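# Flip the grey finned box onto its fins

## Task

Invert the grey box that has fins without carrying it elsewhere, leaving it resting flat on the fins with its feet pointing upward.

## Robot and tools

Robot: two arms, left_arm and right_arm, each ending in a two-finger gripper. The scene frame has its origin at table-top height, midway between the nominal arm bases; +z is up, +x points out over the table, and left_arm sits on the +y side (arm names do not match image sides). Calibrated bases in the scene frame: left_arm at (+0.026, +0.257, +0.013) m, quat_wxyz (+1.000, 0, 0, -0.019); right_arm at (+0.001, -0.338, +0.037) m, quat_wxyz (+1.000, 0, 0, +0.016). Both base frames have +z up. Hand positions, orientations, velocities and targets, plus each wrist camera's pose, are given in that arm's own base frame. Fixed cameras and the table use the scene frame. The fingers point along the gripper's +z and open and close along its y. end_effector_position is the point between the finger pads, roughly 1 cm behind the tips.

A command row always has 14 numbers, each in [-1, 1], even when only one arm moves: dx, dy, dz, rx, ry, rz, opening for left_arm, then the same seven for right_arm. dx..rz are an offset, not a pose. They are measured from that arm's Hand target as it stood when the action or move began, along that arm's base axes, and the rotation is about the Hand target position. 1.0 equals 0.6 m or 180 degrees. rx, ry, rz together form a single rotation vector. A translation longer than 1.0 may be shortened along its direction. Opening is absolute: +1 is fully open (0.094 m) and -1 is closed. Sending 0 for an arm's six pose numbers re-commands its current Hand target. Always send the opening you want, because 0 means half open. To leave a gripper unchanged, repeat its present command.

execute_actions(actions, cameras): actions is a list of actions. Each action is a table of up to 15 rows, and each row runs for one control step of 1/30 s. If fewer rows are given, the last row is held for the remaining steps. Every row counts from the start-of-action Hand target, not from the previous row. Repeating an offset in a later action moves the arm further. An empty list just returns the state and images. cameras selects images: omitted, null or ["all"] gives all of them, [] gives none, and an unknown name invalidates the call.

move(target, speed, blend, opening_speed, blocking, cameras): target is one 14-number row or a list of up to 15 rows. All rows are offsets from the same starting Hand targets. Each gripper follows a straight path, and all paths finish together, taking at least 0.5 s and at most 10 s. speed is in m/s, from 0.002 to 4.3, default 0.25; turning is capped at twice that value in rad/s. It can be one number or one per target. blend (m) rounds the corners of a list. opening_speed is in scale units per second, at least 0.2. blocking=false returns after about 0.5 s while the motion continues. Paths do not avoid obstacles or the other arm. Grippers lag and drift from the path more at higher speed and when the arm is stretched out. Do not route a path close to an arm's own base, because its shoulder posture can change. The result adds a move: line giving the ending (done, off_target, moving, held, fault) and the limits that applied (paced = the pose was clipped, held = steps were withheld). done means at rest within 10 mm and 2 degrees. Neither done nor off_target says whether anything was touched.

wait(seconds 0-10) lets the scene run while holding the current commands. stop brakes a running move. zoom_image(camera, region [x0,y0,x1,y1], at most 504x504 px) enlarges part of the newest image from that camera. read_manual gives licence text only. finished_scene(scene) ends the scene and cannot be undone, so call it only once the box rests fins-down with no help from the robot.

Cameras: cam_head_left, cam_head_right, cam_high, cam_low, cam_left_wrist, cam_right_wrist, all 672x504.

Result lines: Hand target is the last commanded pose after clipping, and the next offsets start from it. A gripper often stops short of it because of friction or weight, sometimes by a centimetre or more, and this is not a sign of contact. Waiting does not close the gap; send the missing distance as an offset. Each step, the commanded orientation is clipped to within 40 degrees of the measured one. grip_measured uses the same scale as opening. With nothing held it reads up to about 2.7 mm too wide; on a hard part it reads a little narrower than the part. The gripper reaches full force about 0.05 below the reading at first touch. To release, command an opening well above grip_measured. grip_effort_nm is motor effort, negative when closing, and is not pad force. Joint torques include gravity, and numbers 3 and 4 wrap at ±28 N m. Joint velocities reading within noise means the arm is still. Tool commands shows the present gripper commands.

Cautions: a faster move hits harder, and a target set further past a contact presses harder. An arm stopped by an object keeps pushing until it is commanded back past its gripper. Avoid dropping the box, letting go of it while it moves, slamming it, or pressing hard. Never let the arms collide, and never close one gripper on the other's fingers. A box falling off the table, or left off it, means failure. Something may briefly nudge loose objects. Holding loads, stretching the arms or pushing toward unreachable poses heats the motors: a MOTOR HOT line appears at 85 °C, and at 100 °C that arm goes limp for 30-60 s. Simulated time keeps running while you think, and faster, smoother, lower-effort solutions are better.

Each tool is called after "Request:" as name(argument=value, ...), one argument or row to a line, values as JSON.

## Session

Request:
execute_actions(
  actions=[],
)

Scene clock: 0.00 s.
left_arm: end_effector_position=(+0.5662, -0.1283, +0.2532) grip_measured=+1.000 grip_effort_nm=n/a end_effector_quat_wxyz=(+0.190, -0.223, +0.955, +0.036) | right_arm: end_effector_position=(+0.4375, +0.0835, +0.2914) grip_measured=+1.000 grip_effort_nm=n/a end_effector_quat_wxyz=(+0.162, -0.288, +0.887, +0.322)
Joint positions: left_arm=[-0.296 1.668 1.62 -1.222 -0.251 -0.715 0.094] | right_arm=[-0.072 1.426 1.367 -1.439 -0.734 -0.671 0.094]
Joint velocities: within noise
Joint torques (N m): no reading
Heat: left arm: hottest elbow 33 °C; right arm: hottest waist 32 °C.
Hand target: left_arm +0.5722, -0.1301, +0.2596; +0.198, -0.224, +0.954, +0.032 | right_arm +0.4432, +0.0831, +0.3022; +0.174, -0.292, +0.885, +0.317
Tool commands: left_gripper/opening=+1.0 right_gripper/opening=+1.0

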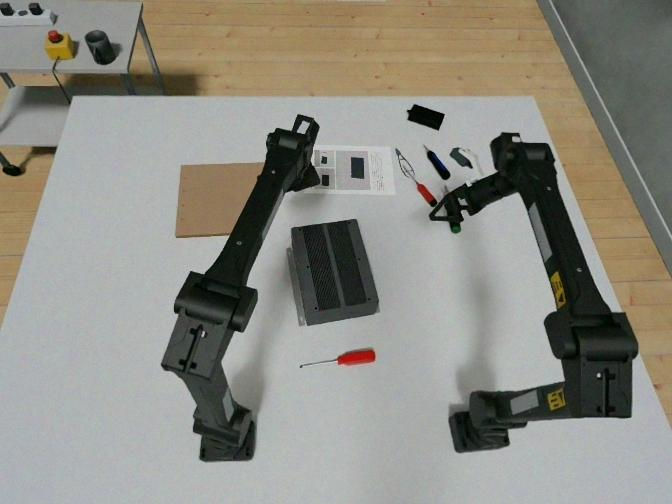

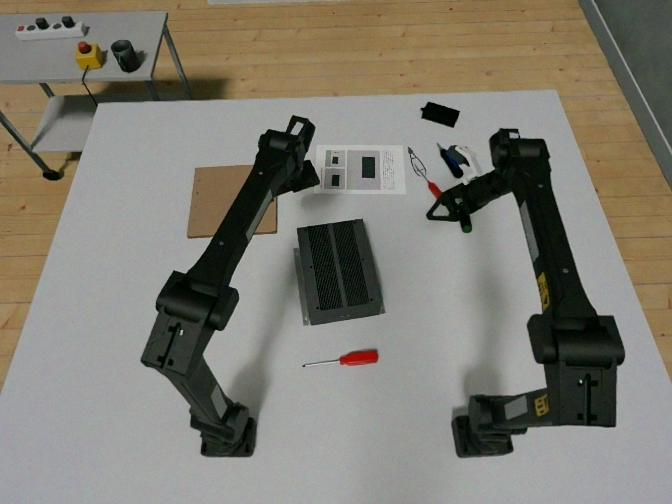

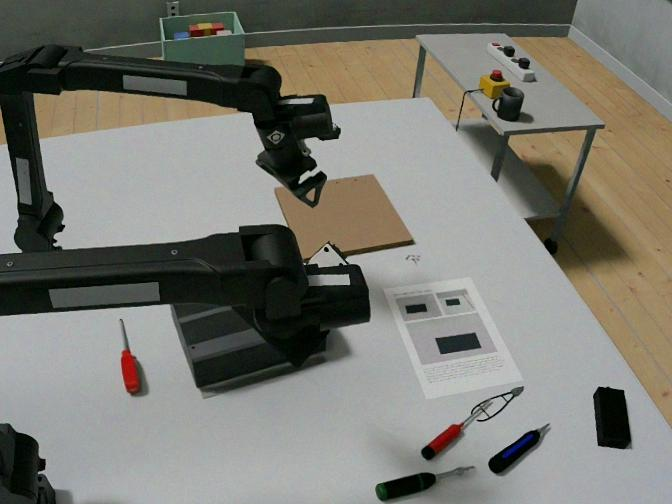

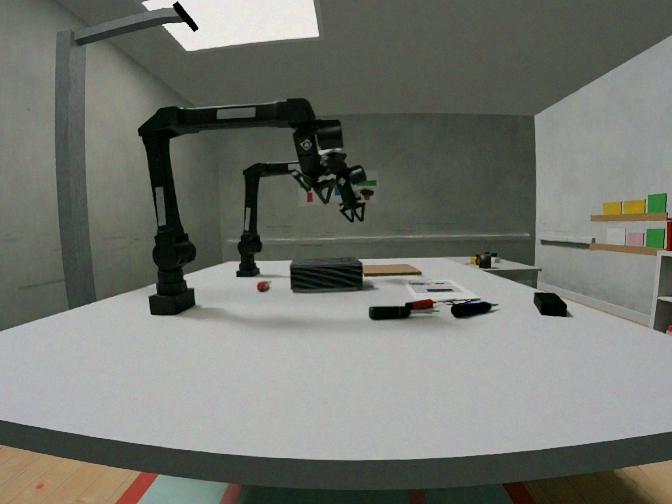

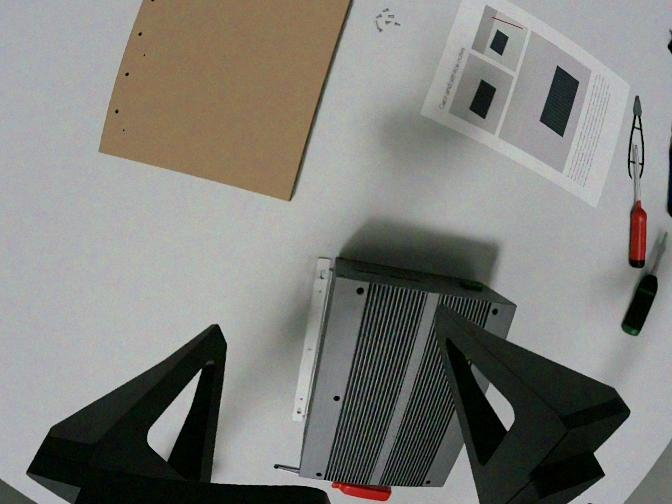

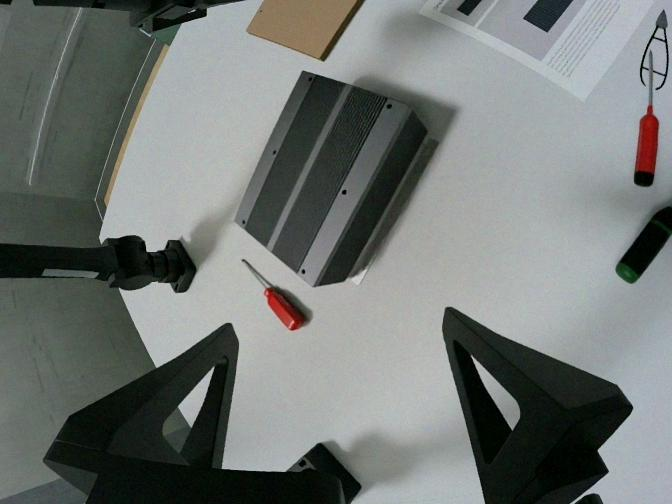

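Request:
zoom_image(
  camera="cam_left_wrist",
  region=[260, 230, 530, 504],
)

Request:
zoom_image(
  camera="cam_right_wrist",
  region=[220, 50, 450, 300],
)

Request:
zoom_image(
  camera="cam_low",
  region=[260, 230, 390, 310],
)

Request:
zoom_image(
  camera="cam_head_left",
  region=[270, 200, 400, 340],
)

Scaled by 1.839 from the camera's 672x504 image, which has a finer 960x720 frame.

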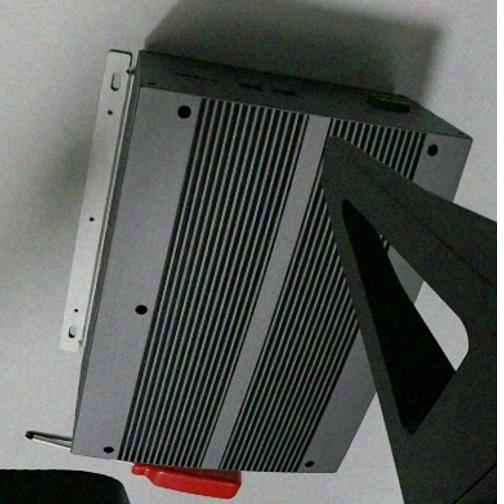

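Scaled by 2.016 from the camera's 672x504 image, which has a finer 960x720 frame.

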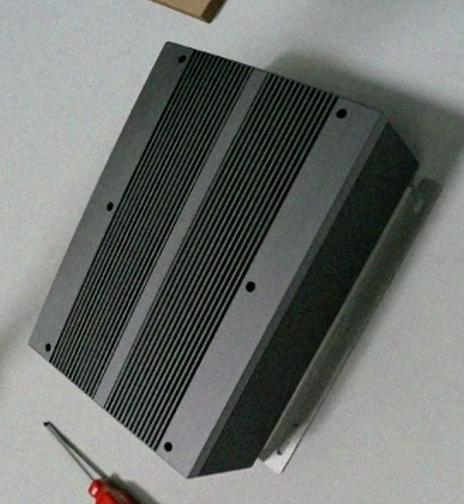

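Scaled by 3.877.

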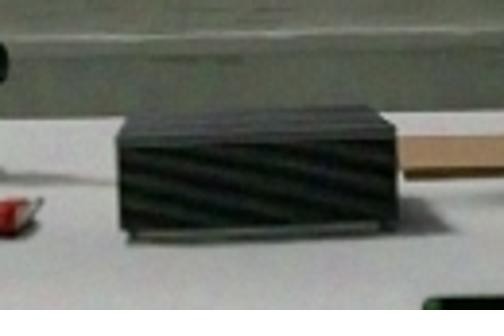

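Scaled by 3.600.

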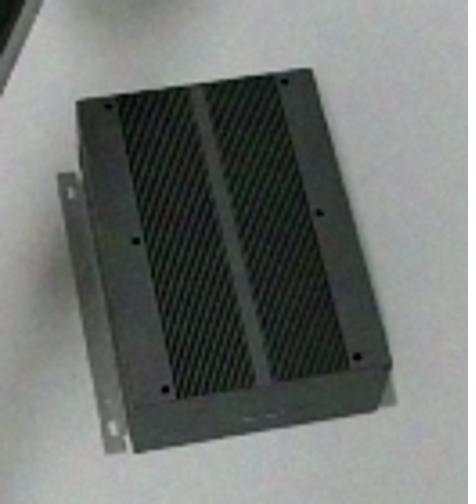

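Request:
zoom_image(
  camera="cam_head_right",
  region=[280, 205, 400, 335],
)

Request:
zoom_image(
  camera="cam_right_wrist",
  region=[330, 110, 450, 300],
)

Request:
zoom_image(
  camera="cam_left_wrist",
  region=[270, 240, 370, 490],
)

Scaled by 3.877.

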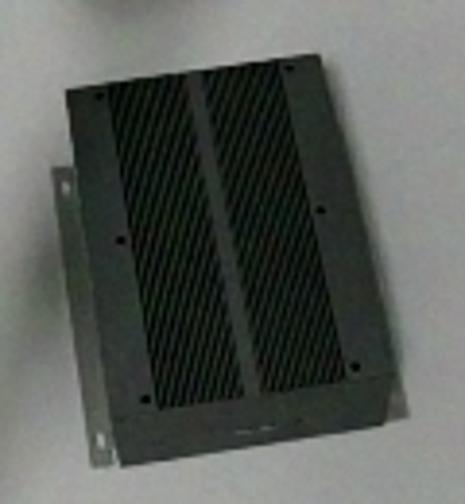

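Scaled by 2.653 from the camera's 672x504 image, which has a finer 960x720 frame.

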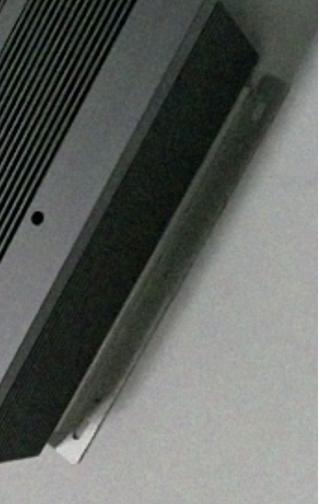

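Scaled by 2.016 from the camera's 672x504 image, which has a finer 960x720 frame.

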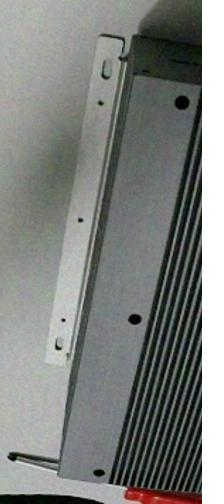

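Request:
move(
  target=[
    [-0.263,0.25,-0.05,-0.288,0.038,-0.153,1,0,0,0,0,0,0,1],
    [-0.263,0.217,-0.25,-0.288,0.038,-0.153,1,0,0,0,0,0,0,1],
  ],
)

Scene clock: 123.27 s.
left_arm: end_effector_position=(+0.4126, +0.0035, +0.1169) grip_measured=+1.000 grip_effort_nm=0.017 end_effector_quat_wxyz=(+0.037, -0.055, +0.907, -0.415) | right_arm: end_effector_position=(+0.4375, +0.0835, +0.2914) grip_measured=+1.000 grip_effort_nm=-0.007 end_effector_quat_wxyz=(+0.162, -0.288, +0.887, +0.322)
Joint positions: left_arm=[0.325 1.617 1.053 -1.209 0.842 0.296 0.094] | right_arm=[-0.072 1.426 1.367 -1.439 -0.734 -0.671 0.094]
Joint velocities: within noise
Joint torques (N m): left_arm=[-1.61 -9.52 7.02 0.72 0.7 -0.26] | right_arm=[-0.91 -10.99 9.63 0.77 -0.54 -0.08]
Heat: left arm: hottest elbow 45 °C; right arm: hottest elbow 39 °C.
Hand target: left_arm +0.4145, +0.0000, +0.1096; +0.028, -0.059, +0.906, -0.418 | right_arm +0.4432, +0.0831, +0.3022; +0.174, -0.292, +0.885, +0.317
Off the commanded pose: left_arm 0.008 m, 1 deg | right_arm 0.012 m, 2 deg.
move: off_target (right_arm)

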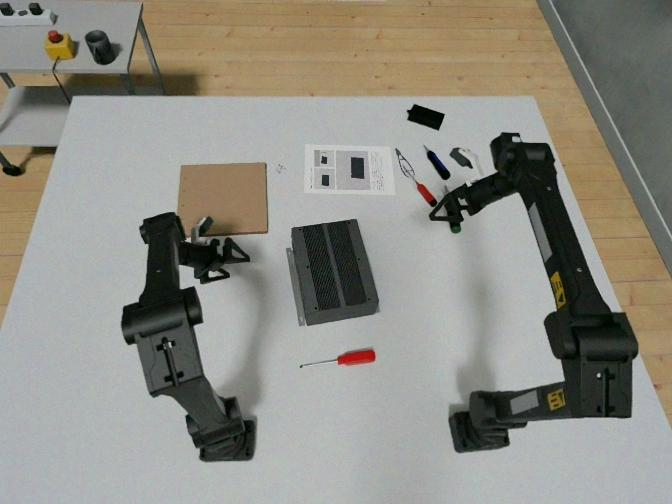

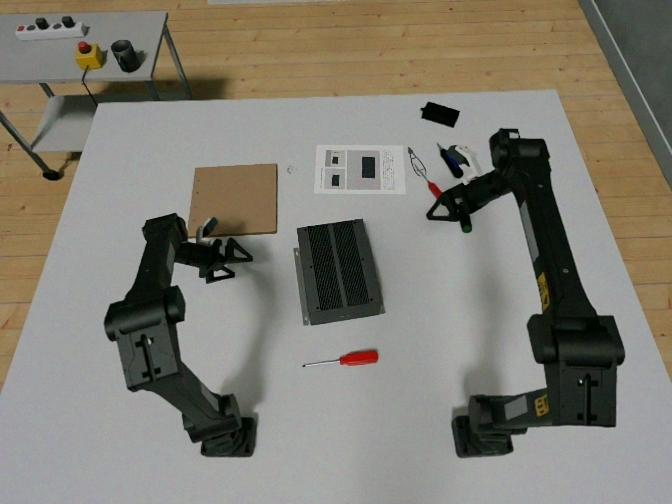

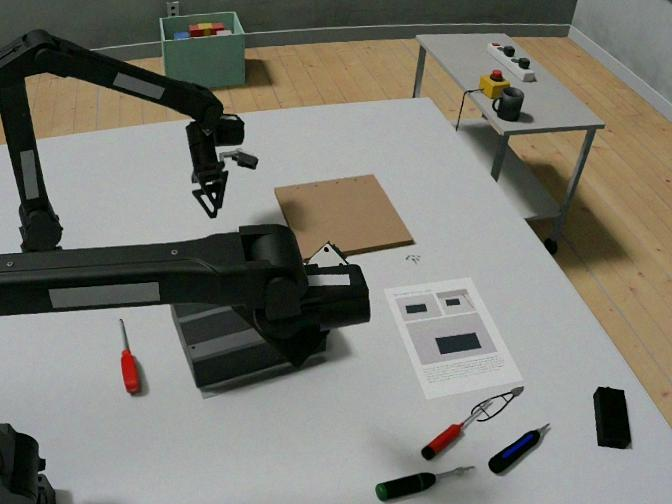

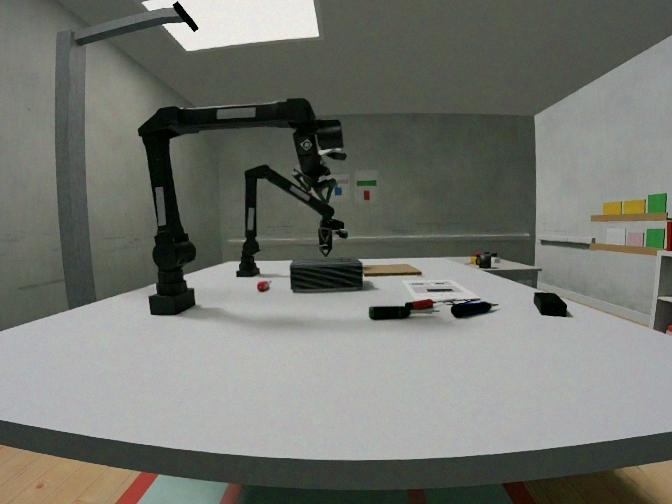

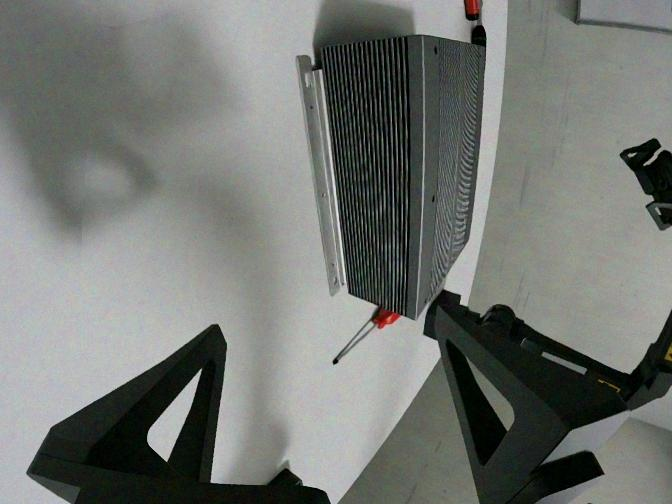

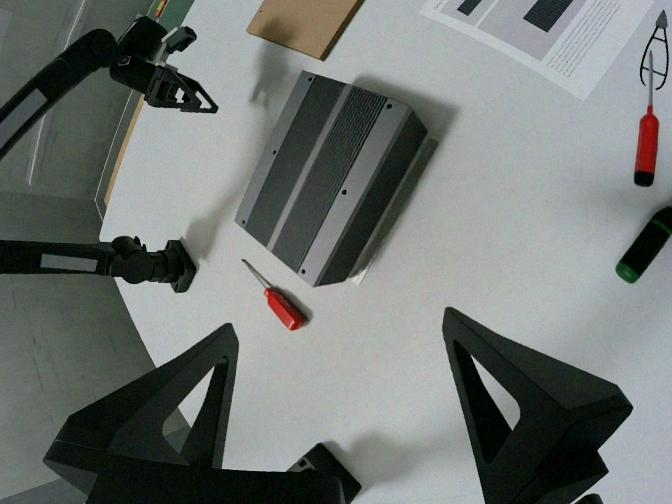

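Request:
zoom_image(
  camera="cam_left_wrist",
  region=[280, 20, 500, 330],
)

Request:
zoom_image(
  camera="cam_left_wrist",
  region=[290, 40, 360, 120],
)

Request:
zoom_image(
  camera="cam_left_wrist",
  region=[310, 220, 380, 300],
)

Scaled by 1.626 from the camera's 672x504 image, which has a finer 960x720 frame.

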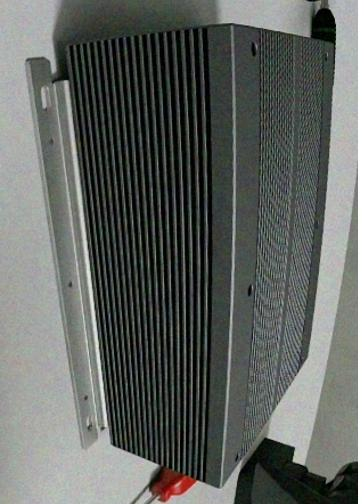

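Scaled by 6.300 from the camera's 672x504 image, which has a finer 960x720 frame.

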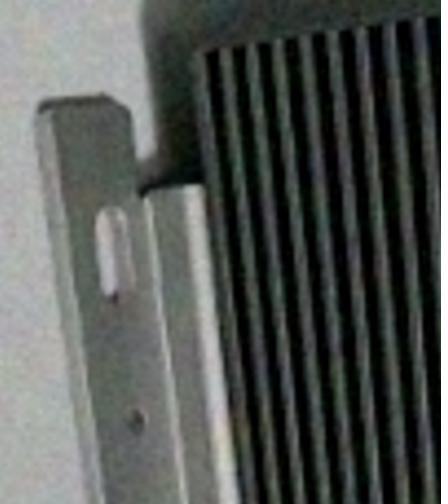

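Scaled by 6.300 from the camera's 672x504 image, which has a finer 960x720 frame.

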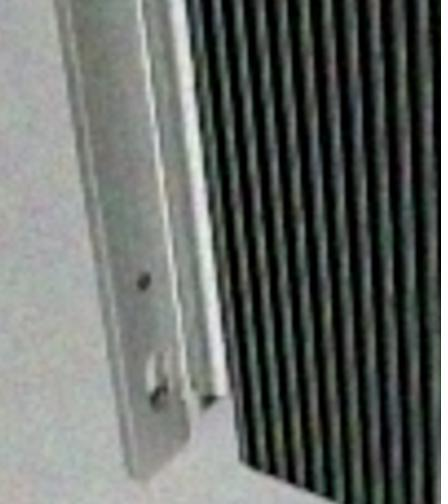

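Request:
move(
  target=[0,0,0,0,0,0,1,-0.395,0.231,-0.199,-0.05,-0.204,-0.168,1],
)

Scene clock: 296.87 s.
left_arm: end_effector_position=(+0.4128, +0.0036, +0.1169) grip_measured=+1.000 grip_effort_nm=0.022 end_effector_quat_wxyz=(+0.037, -0.055, +0.907, -0.415) | right_arm: end_effector_position=(+0.2069, +0.2138, +0.1732) grip_measured=+1.000 grip_effort_nm=-0.012 end_effector_quat_wxyz=(+0.489, -0.154, +0.855, +0.075)
Joint positions: left_arm=[0.325 1.617 1.053 -1.208 0.842 0.296 0.094] | right_arm=[1.189 0.625 0.37 -0.483 0.708 0.508 0.094]
Joint velocities: within noise
Joint torques (N m): left_arm=[-1.67 -9.52 7.08 0.65 0.71 -0.26] | right_arm=[0.62 0.91 10.13 1.88 0.48 0.01]
Heat: left arm: hottest elbow 38 °C; right arm: hottest elbow 42 °C.
Hand target: left_arm +0.4145, +0.0000, +0.1096; +0.028, -0.059, +0.906, -0.418 | right_arm +0.2062, +0.2217, +0.1827; +0.493, -0.152, +0.853, +0.086
Off the commanded pose: left_arm 0.008 m, 1 deg | right_arm 0.012 m, 1 deg.
move: off_target (right_arm)

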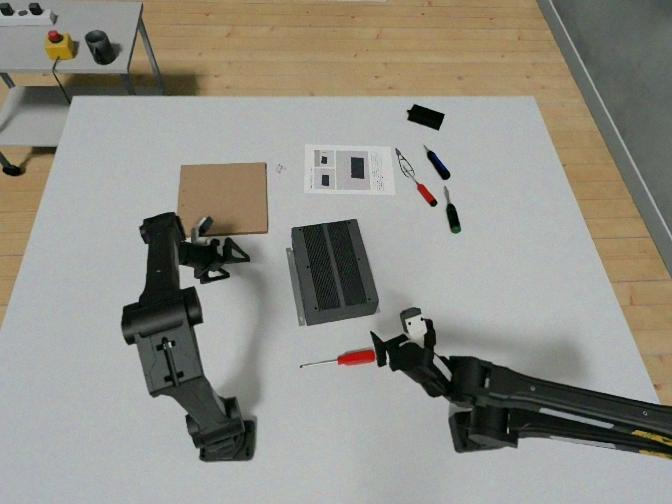

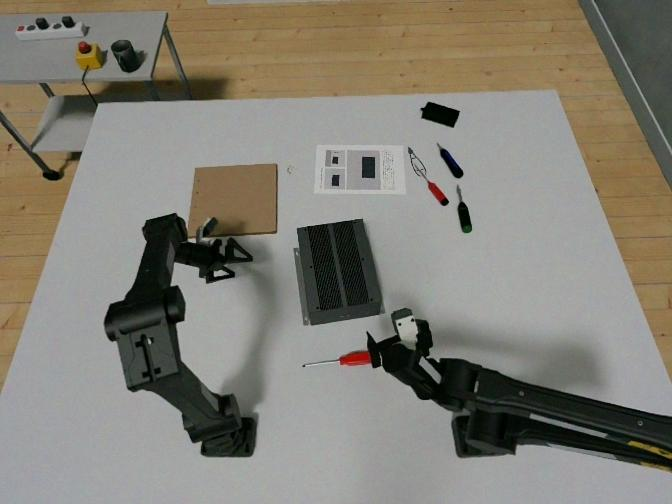

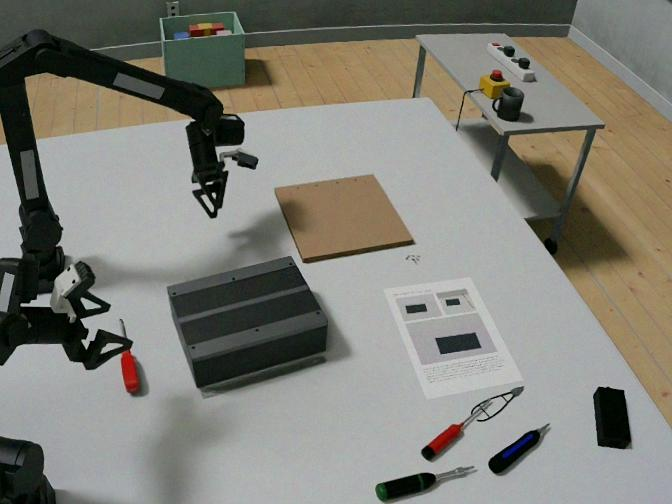

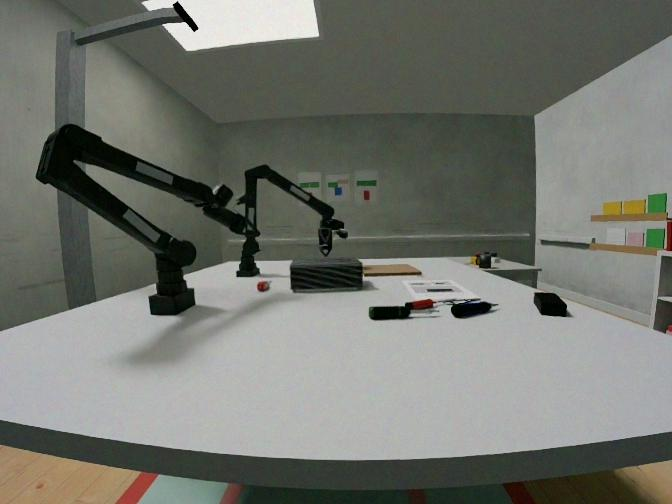

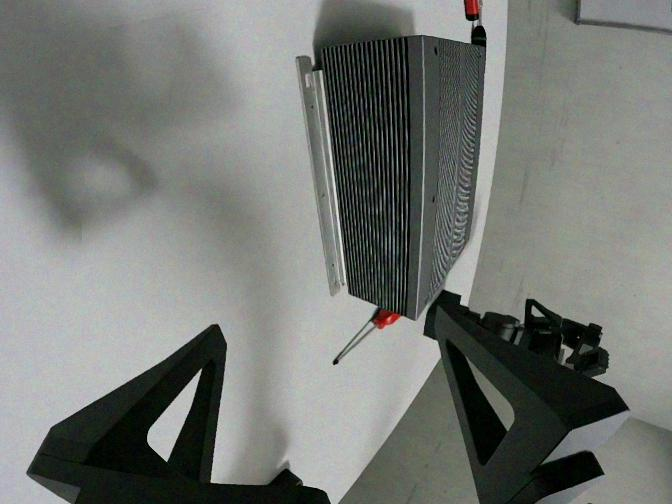

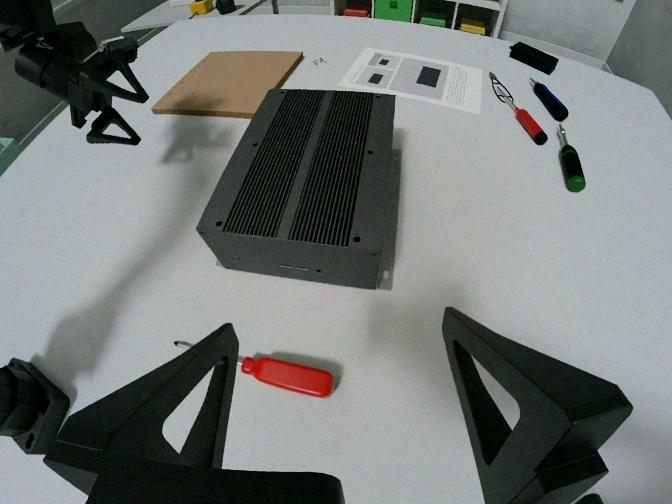

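Request:
zoom_image(
  camera="cam_right_wrist",
  region=[180, 190, 430, 310],
)

Request:
zoom_image(
  camera="cam_right_wrist",
  region=[320, 220, 420, 310],
)

Request:
zoom_image(
  camera="cam_high",
  region=[150, 240, 340, 410],
)

Scaled by 2.016 from the camera's 672x504 image, which has a finer 960x720 frame.

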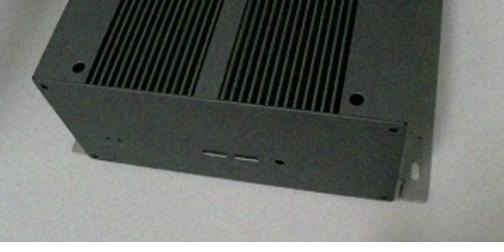

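Scaled by 5.040 from the camera's 672x504 image, which has a finer 960x720 frame.

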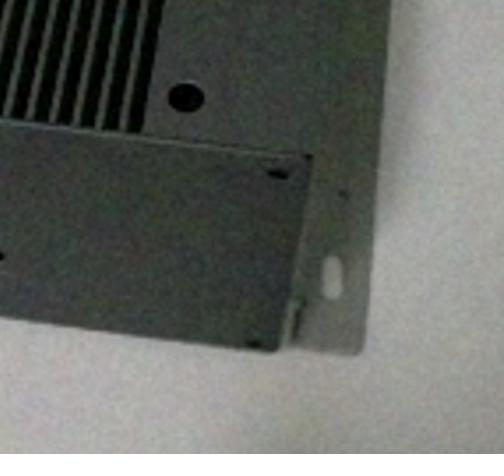

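Scaled by 2.653.

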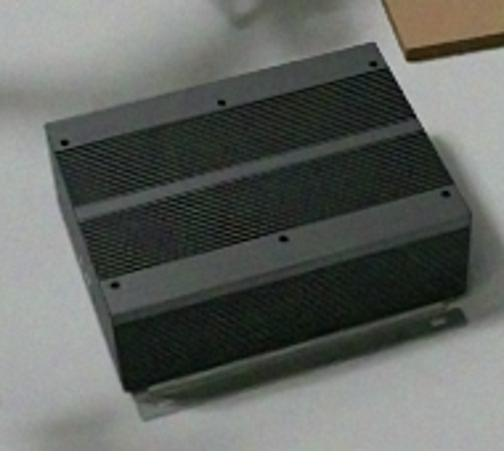

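Request:
zoom_image(
  camera="cam_low",
  region=[285, 250, 370, 300],
)

Request:
zoom_image(
  camera="cam_high",
  region=[260, 300, 340, 380],
)

Request:
zoom_image(
  camera="cam_high",
  region=[180, 340, 260, 410],
)

Scaled by 5.929.

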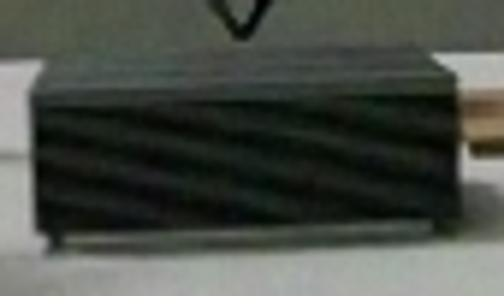

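Scaled by 6.300.

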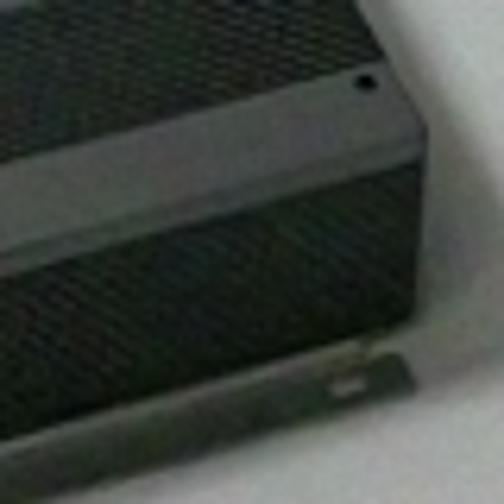

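Scaled by 6.300.

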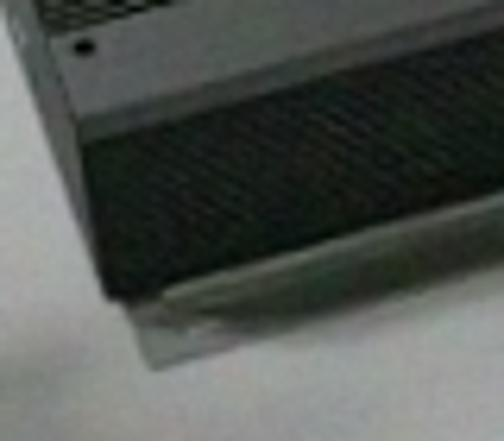

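Request:
move(
  target=[0,0,0,0,0,0,1,-0.014,0.075,-0.166,-0.302,0.189,0.380,1],
  cameras=["cam_right_wrist","cam_high","cam_head_left"],
)

Scene clock: 398.70 s.
left_arm: end_effector_position=(+0.4128, +0.0036, +0.1169) grip_measured=+1.000 grip_effort_nm=0.022 end_effector_quat_wxyz=(+0.037, -0.055, +0.907, -0.415) | right_arm: end_effector_position=(+0.1886, +0.2529, +0.0719) grip_measured=+1.000 grip_effort_nm=-0.012 end_effector_quat_wxyz=(+0.012, +0.740, -0.673, +0.001)
Joint positions: left_arm=[0.325 1.617 1.053 -1.208 0.842 0.296 0.094] | right_arm=[0.932 1.32 0.78 -1.053 0.001 -0.733 0.094]
Joint velocities: within noise
Joint torques (N m): left_arm=[-1.67 -9.47 7.05 0.61 0.71 -0.26] | right_arm=[-0.73 -6.36 9.84 0.27 -0.17 -0.1]
Heat: left arm: hottest elbow 38 °C; right arm: hottest elbow 47 °C.
Hand target: left_arm +0.4145, +0.0000, +0.1096; +0.028, -0.059, +0.906, -0.418 | right_arm +0.1977, +0.2667, +0.0831; -0.001, +0.743, -0.669, -0.001
Off the commanded pose: left_arm 0.008 m, 1 deg | right_arm 0.020 m, 2 deg.
move: off_target (right_arm)
Images, in order (width x height): cam_head_left 672x504, cam_high 672x504, cam_right_wrist 672x504.

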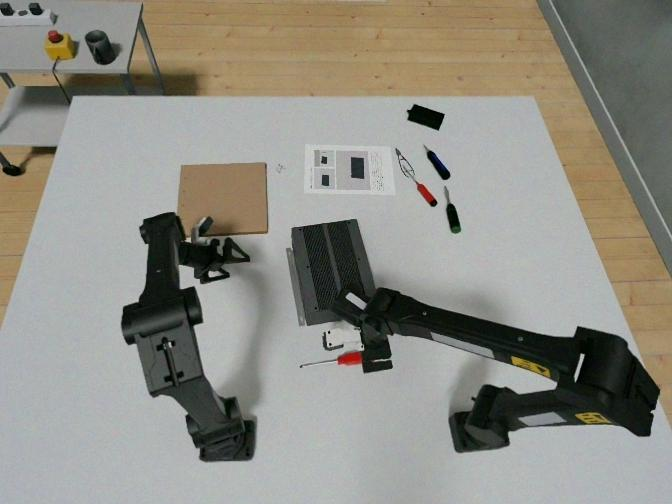

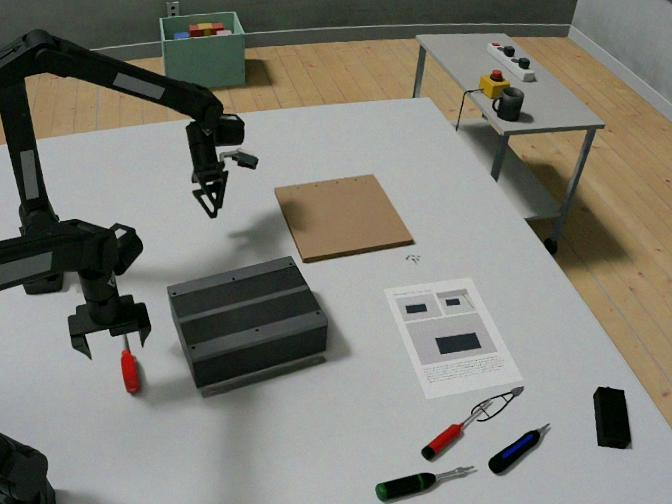

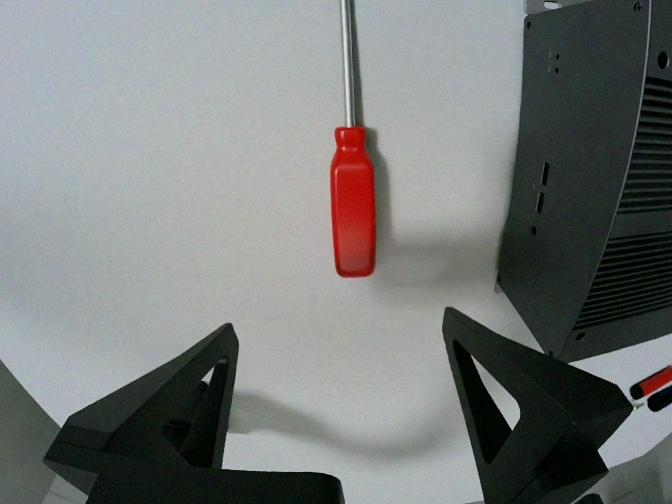

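Request:
move(
  target=[
    [0,0,0,0,0,0,1,0.015,0.02,0,0,0,0,1],
    [0,0,0,0,0,0,1,0.015,0.02,-0.135,0,0,0,1],
  ],
  cameras=["cam_right_wrist","cam_high"],
)

Scene clock: 414.40 s.
left_arm: end_effector_position=(+0.4128, +0.0036, +0.1169) grip_measured=+1.000 grip_effort_nm=0.017 end_effector_quat_wxyz=(+0.037, -0.055, +0.907, -0.415) | right_arm: end_effector_position=(+0.2037, +0.2733, +0.0018) grip_measured=+1.000 grip_effort_nm=-0.012 end_effector_quat_wxyz=(+0.005, +0.740, -0.672, +0.001)
Joint positions: left_arm=[0.325 1.617 1.053 -1.208 0.842 0.296 0.094] | right_arm=[0.932 1.514 0.748 -0.815 0.001 -0.735 0.094]
Joint velocities: within noise
Joint torques (N m): left_arm=[-1.55 -9.64 7.02 0.65 0.71 -0.26] | right_arm=[-0.09 -8.29 6.26 0.96 -0.16 -0.08]
Heat: left arm: hottest elbow 38 °C; right arm: hottest elbow 47 °C.
Hand target: left_arm +0.4145, +0.0000, +0.1096; +0.028, -0.059, +0.906, -0.418 | right_arm +0.2068, +0.2787, +0.0022; -0.001, +0.743, -0.669, -0.001
Off the commanded pose: left_arm 0.008 m, 1 deg | right_arm 0.006 m, 1 deg.
move: done
Images, in order (width x height): cam_high 672x504, cam_right_wrist 672x504.

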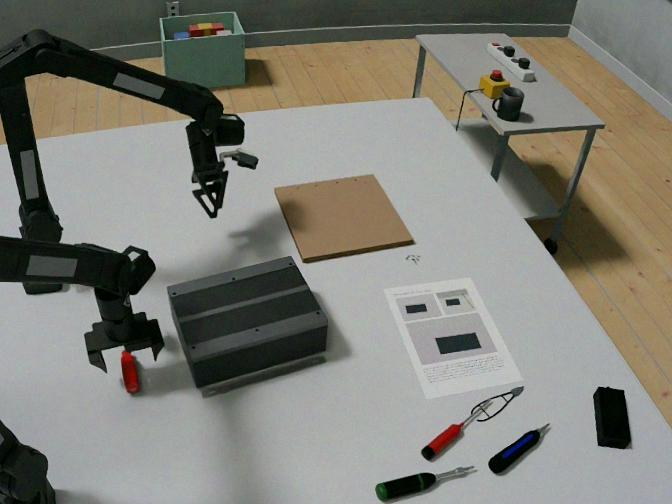

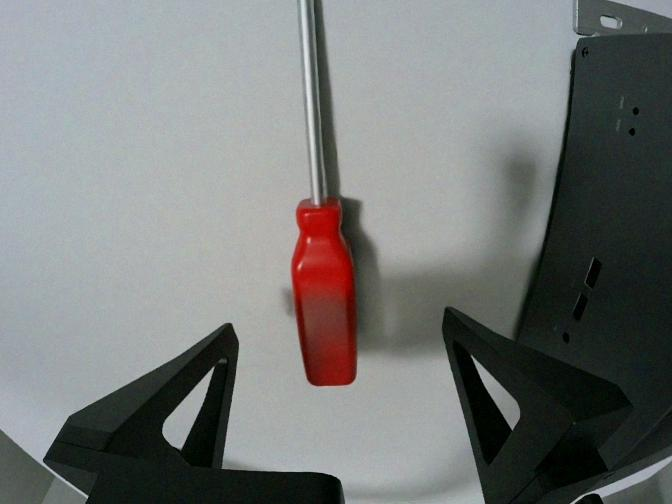

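Request:
move(
  target=[0,0,0,0,0,0,1,-0.015,0.035,-0.038,0,0,0,1],
  cameras=["cam_right_wrist"],
)

Request:
move(
  target=[0,0,0,0,0,0,1,0,0,0,0,0,0,-0.95],
  opening_speed=1,
  cameras=["cam_right_wrist"],
)

Scene clock: 422.07 s.
left_arm: end_effector_position=(+0.4128, +0.0036, +0.1169) grip_measured=+1.000 grip_effort_nm=0.022 end_effector_quat_wxyz=(+0.037, -0.055, +0.907, -0.415) | right_arm: end_effector_position=(+0.1945, +0.2868, -0.0229) grip_measured=+1.000 grip_effort_nm=-0.012 end_effector_quat_wxyz=(+0.010, +0.743, -0.670, +0.002)
Joint positions: left_arm=[0.325 1.617 1.053 -1.208 0.842 0.296 0.094] | right_arm=[0.977 1.59 0.748 -0.749 0.001 -0.698 0.094]
Joint velocities: within noise
Joint torques (N m): left_arm=[-1.67 -9.58 7.04 0.61 0.71 -0.26] | right_arm=[-0.38 -8.47 6.71 0.91 -0.13 0.05]
Heat: left arm: hottest elbow 38 °C; right arm: hottest elbow 45 °C.
Hand target: left_arm +0.4145, +0.0000, +0.1096; +0.028, -0.059, +0.906, -0.418 | right_arm +0.1978, +0.2997, -0.0207; -0.001, +0.743, -0.669, +0.000
Off the commanded pose: left_arm 0.008 m, 1 deg | right_arm 0.014 m, 1 deg.
move: off_target (right_arm)
Images, in order (width x height): cam_right_wrist 672x504.

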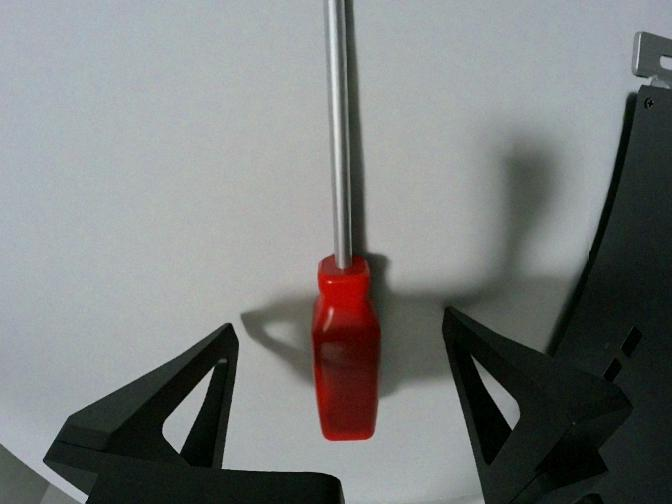

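Scene clock: 424.23 s.
left_arm: end_effector_position=(+0.4128, +0.0036, +0.1169) grip_measured=+1.000 grip_effort_nm=0.022 end_effector_quat_wxyz=(+0.037, -0.055, +0.907, -0.415) | right_arm: end_effector_position=(+0.1946, +0.2870, -0.0229) grip_measured=-0.414 grip_effort_nm=-1.043 end_effector_quat_wxyz=(+0.010, +0.742, -0.670, +0.002)
Joint positions: left_arm=[0.325 1.617 1.053 -1.208 0.842 0.296 0.094] | right_arm=[0.977 1.59 0.748 -0.748 0.001 -0.696 0.028]
Joint velocities: within noise
Joint torques (N m): left_arm=[-1.44 -9.64 7.02 0.65 0.71 -0.25] | right_arm=[0.44 -8.47 6.68 0.91 -0.15 0.04]
Heat: left arm: hottest elbow 38 °C; right arm: hottest elbow 45 °C.
Hand target: left_arm +0.4145, +0.0000, +0.1096; +0.028, -0.059, +0.906, -0.418 | right_arm +0.1978, +0.2997, -0.0207; -0.001, +0.743, -0.669, +0.000
Off the commanded pose: left_arm 0.008 m, 1 deg | right_arm 0.013 m, 1 deg.
move: off_target (right_arm)
Images, in order (width x height): cam_right_wrist 672x504.

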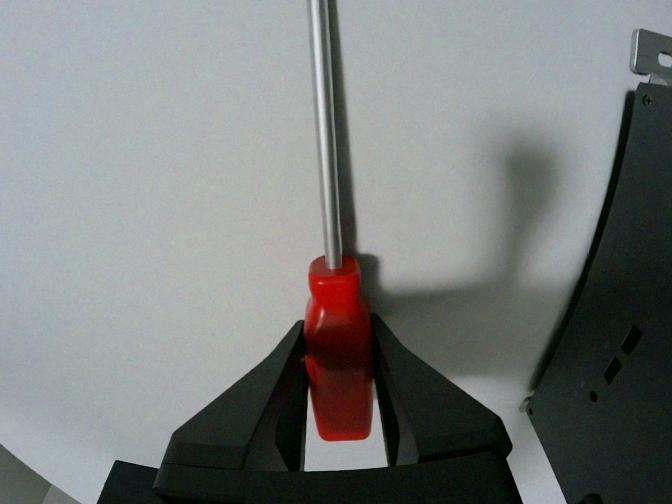

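Request:
move(
  target=[
    [0,0,0,0,0,0,1,0,0,0.3,0,0,0,-0.95],
    [0,0,0,0,0,0,1,0.333,-0.542,0.3,0,0,0,-0.95],
    [0,0,0,0,0,0,1,0.333,-0.542,0.08,0,0,0,-0.95],
  ],
)

Scene clock: 441.90 s.
left_arm: end_effector_position=(+0.4128, +0.0036, +0.1169) grip_measured=+1.000 grip_effort_nm=0.017 end_effector_quat_wxyz=(+0.037, -0.055, +0.907, -0.415) | right_arm: end_effector_position=(+0.3900, -0.0219, +0.0241) grip_measured=-0.413 grip_effort_nm=-1.043 end_effector_quat_wxyz=(+0.007, +0.744, -0.668, -0.007)
Joint positions: left_arm=[0.325 1.617 1.053 -1.208 0.842 0.296 0.094] | right_arm=[-0.054 1.589 0.917 -0.918 0.001 -1.732 0.028]
Joint velocities: within noise
Joint torques (N m): left_arm=[-1.55 -9.7 7.04 0.62 0.71 -0.25] | right_arm=[-0.97 -10.46 6.8 0.5 -0.26 -0.1]
Heat: left arm: hottest elbow 38 °C; right arm: hottest elbow 43 °C.
Hand target: left_arm +0.4145, +0.0000, +0.1096; +0.028, -0.059, +0.906, -0.418 | right_arm +0.3975, -0.0255, +0.0273; -0.001, +0.743, -0.669, -0.001
Off the commanded pose: left_arm 0.008 m, 1 deg | right_arm 0.009 m, 1 deg.
move: done

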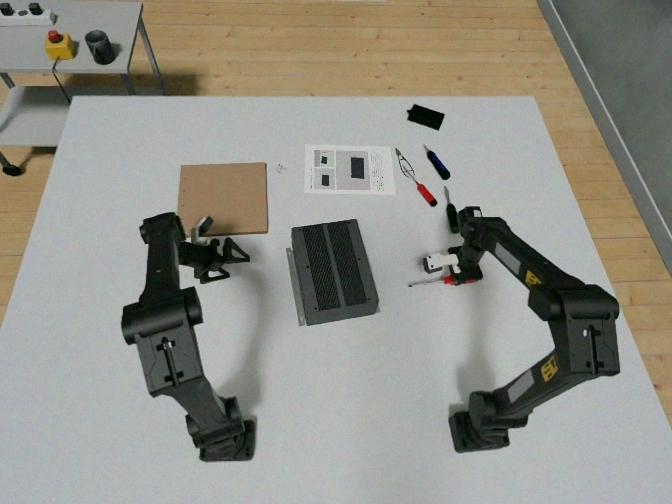

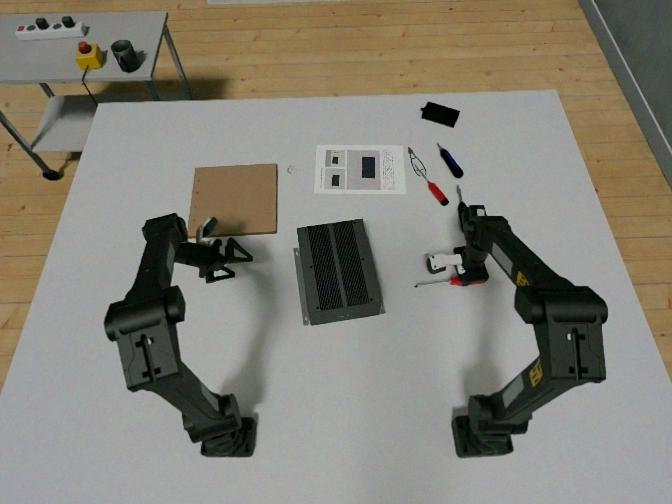

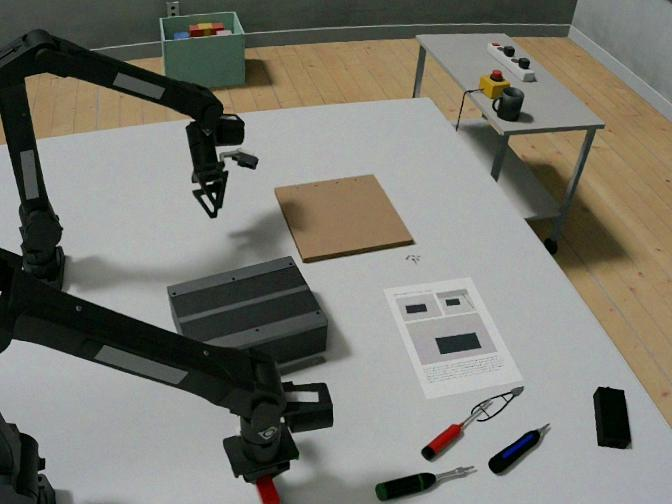

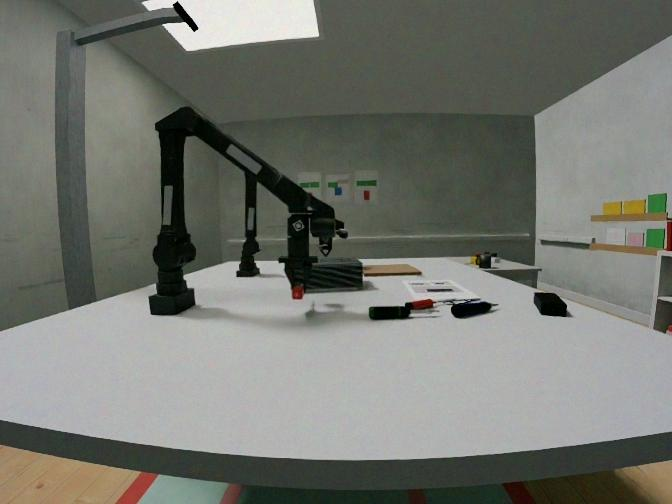

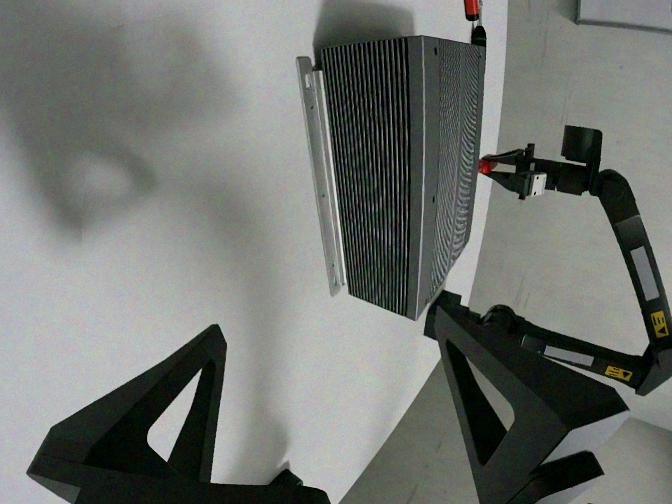

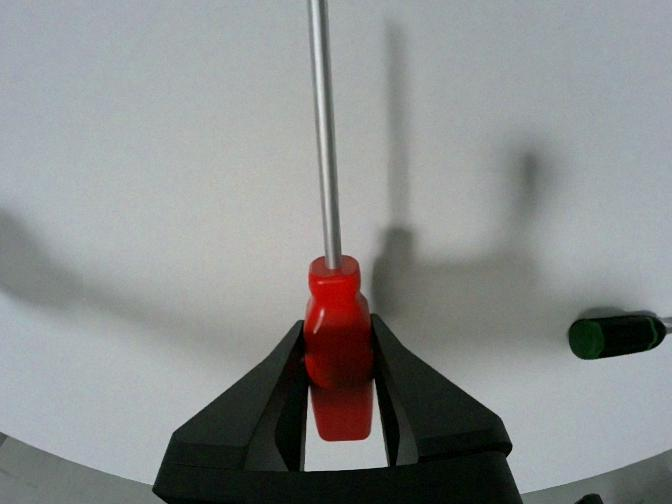

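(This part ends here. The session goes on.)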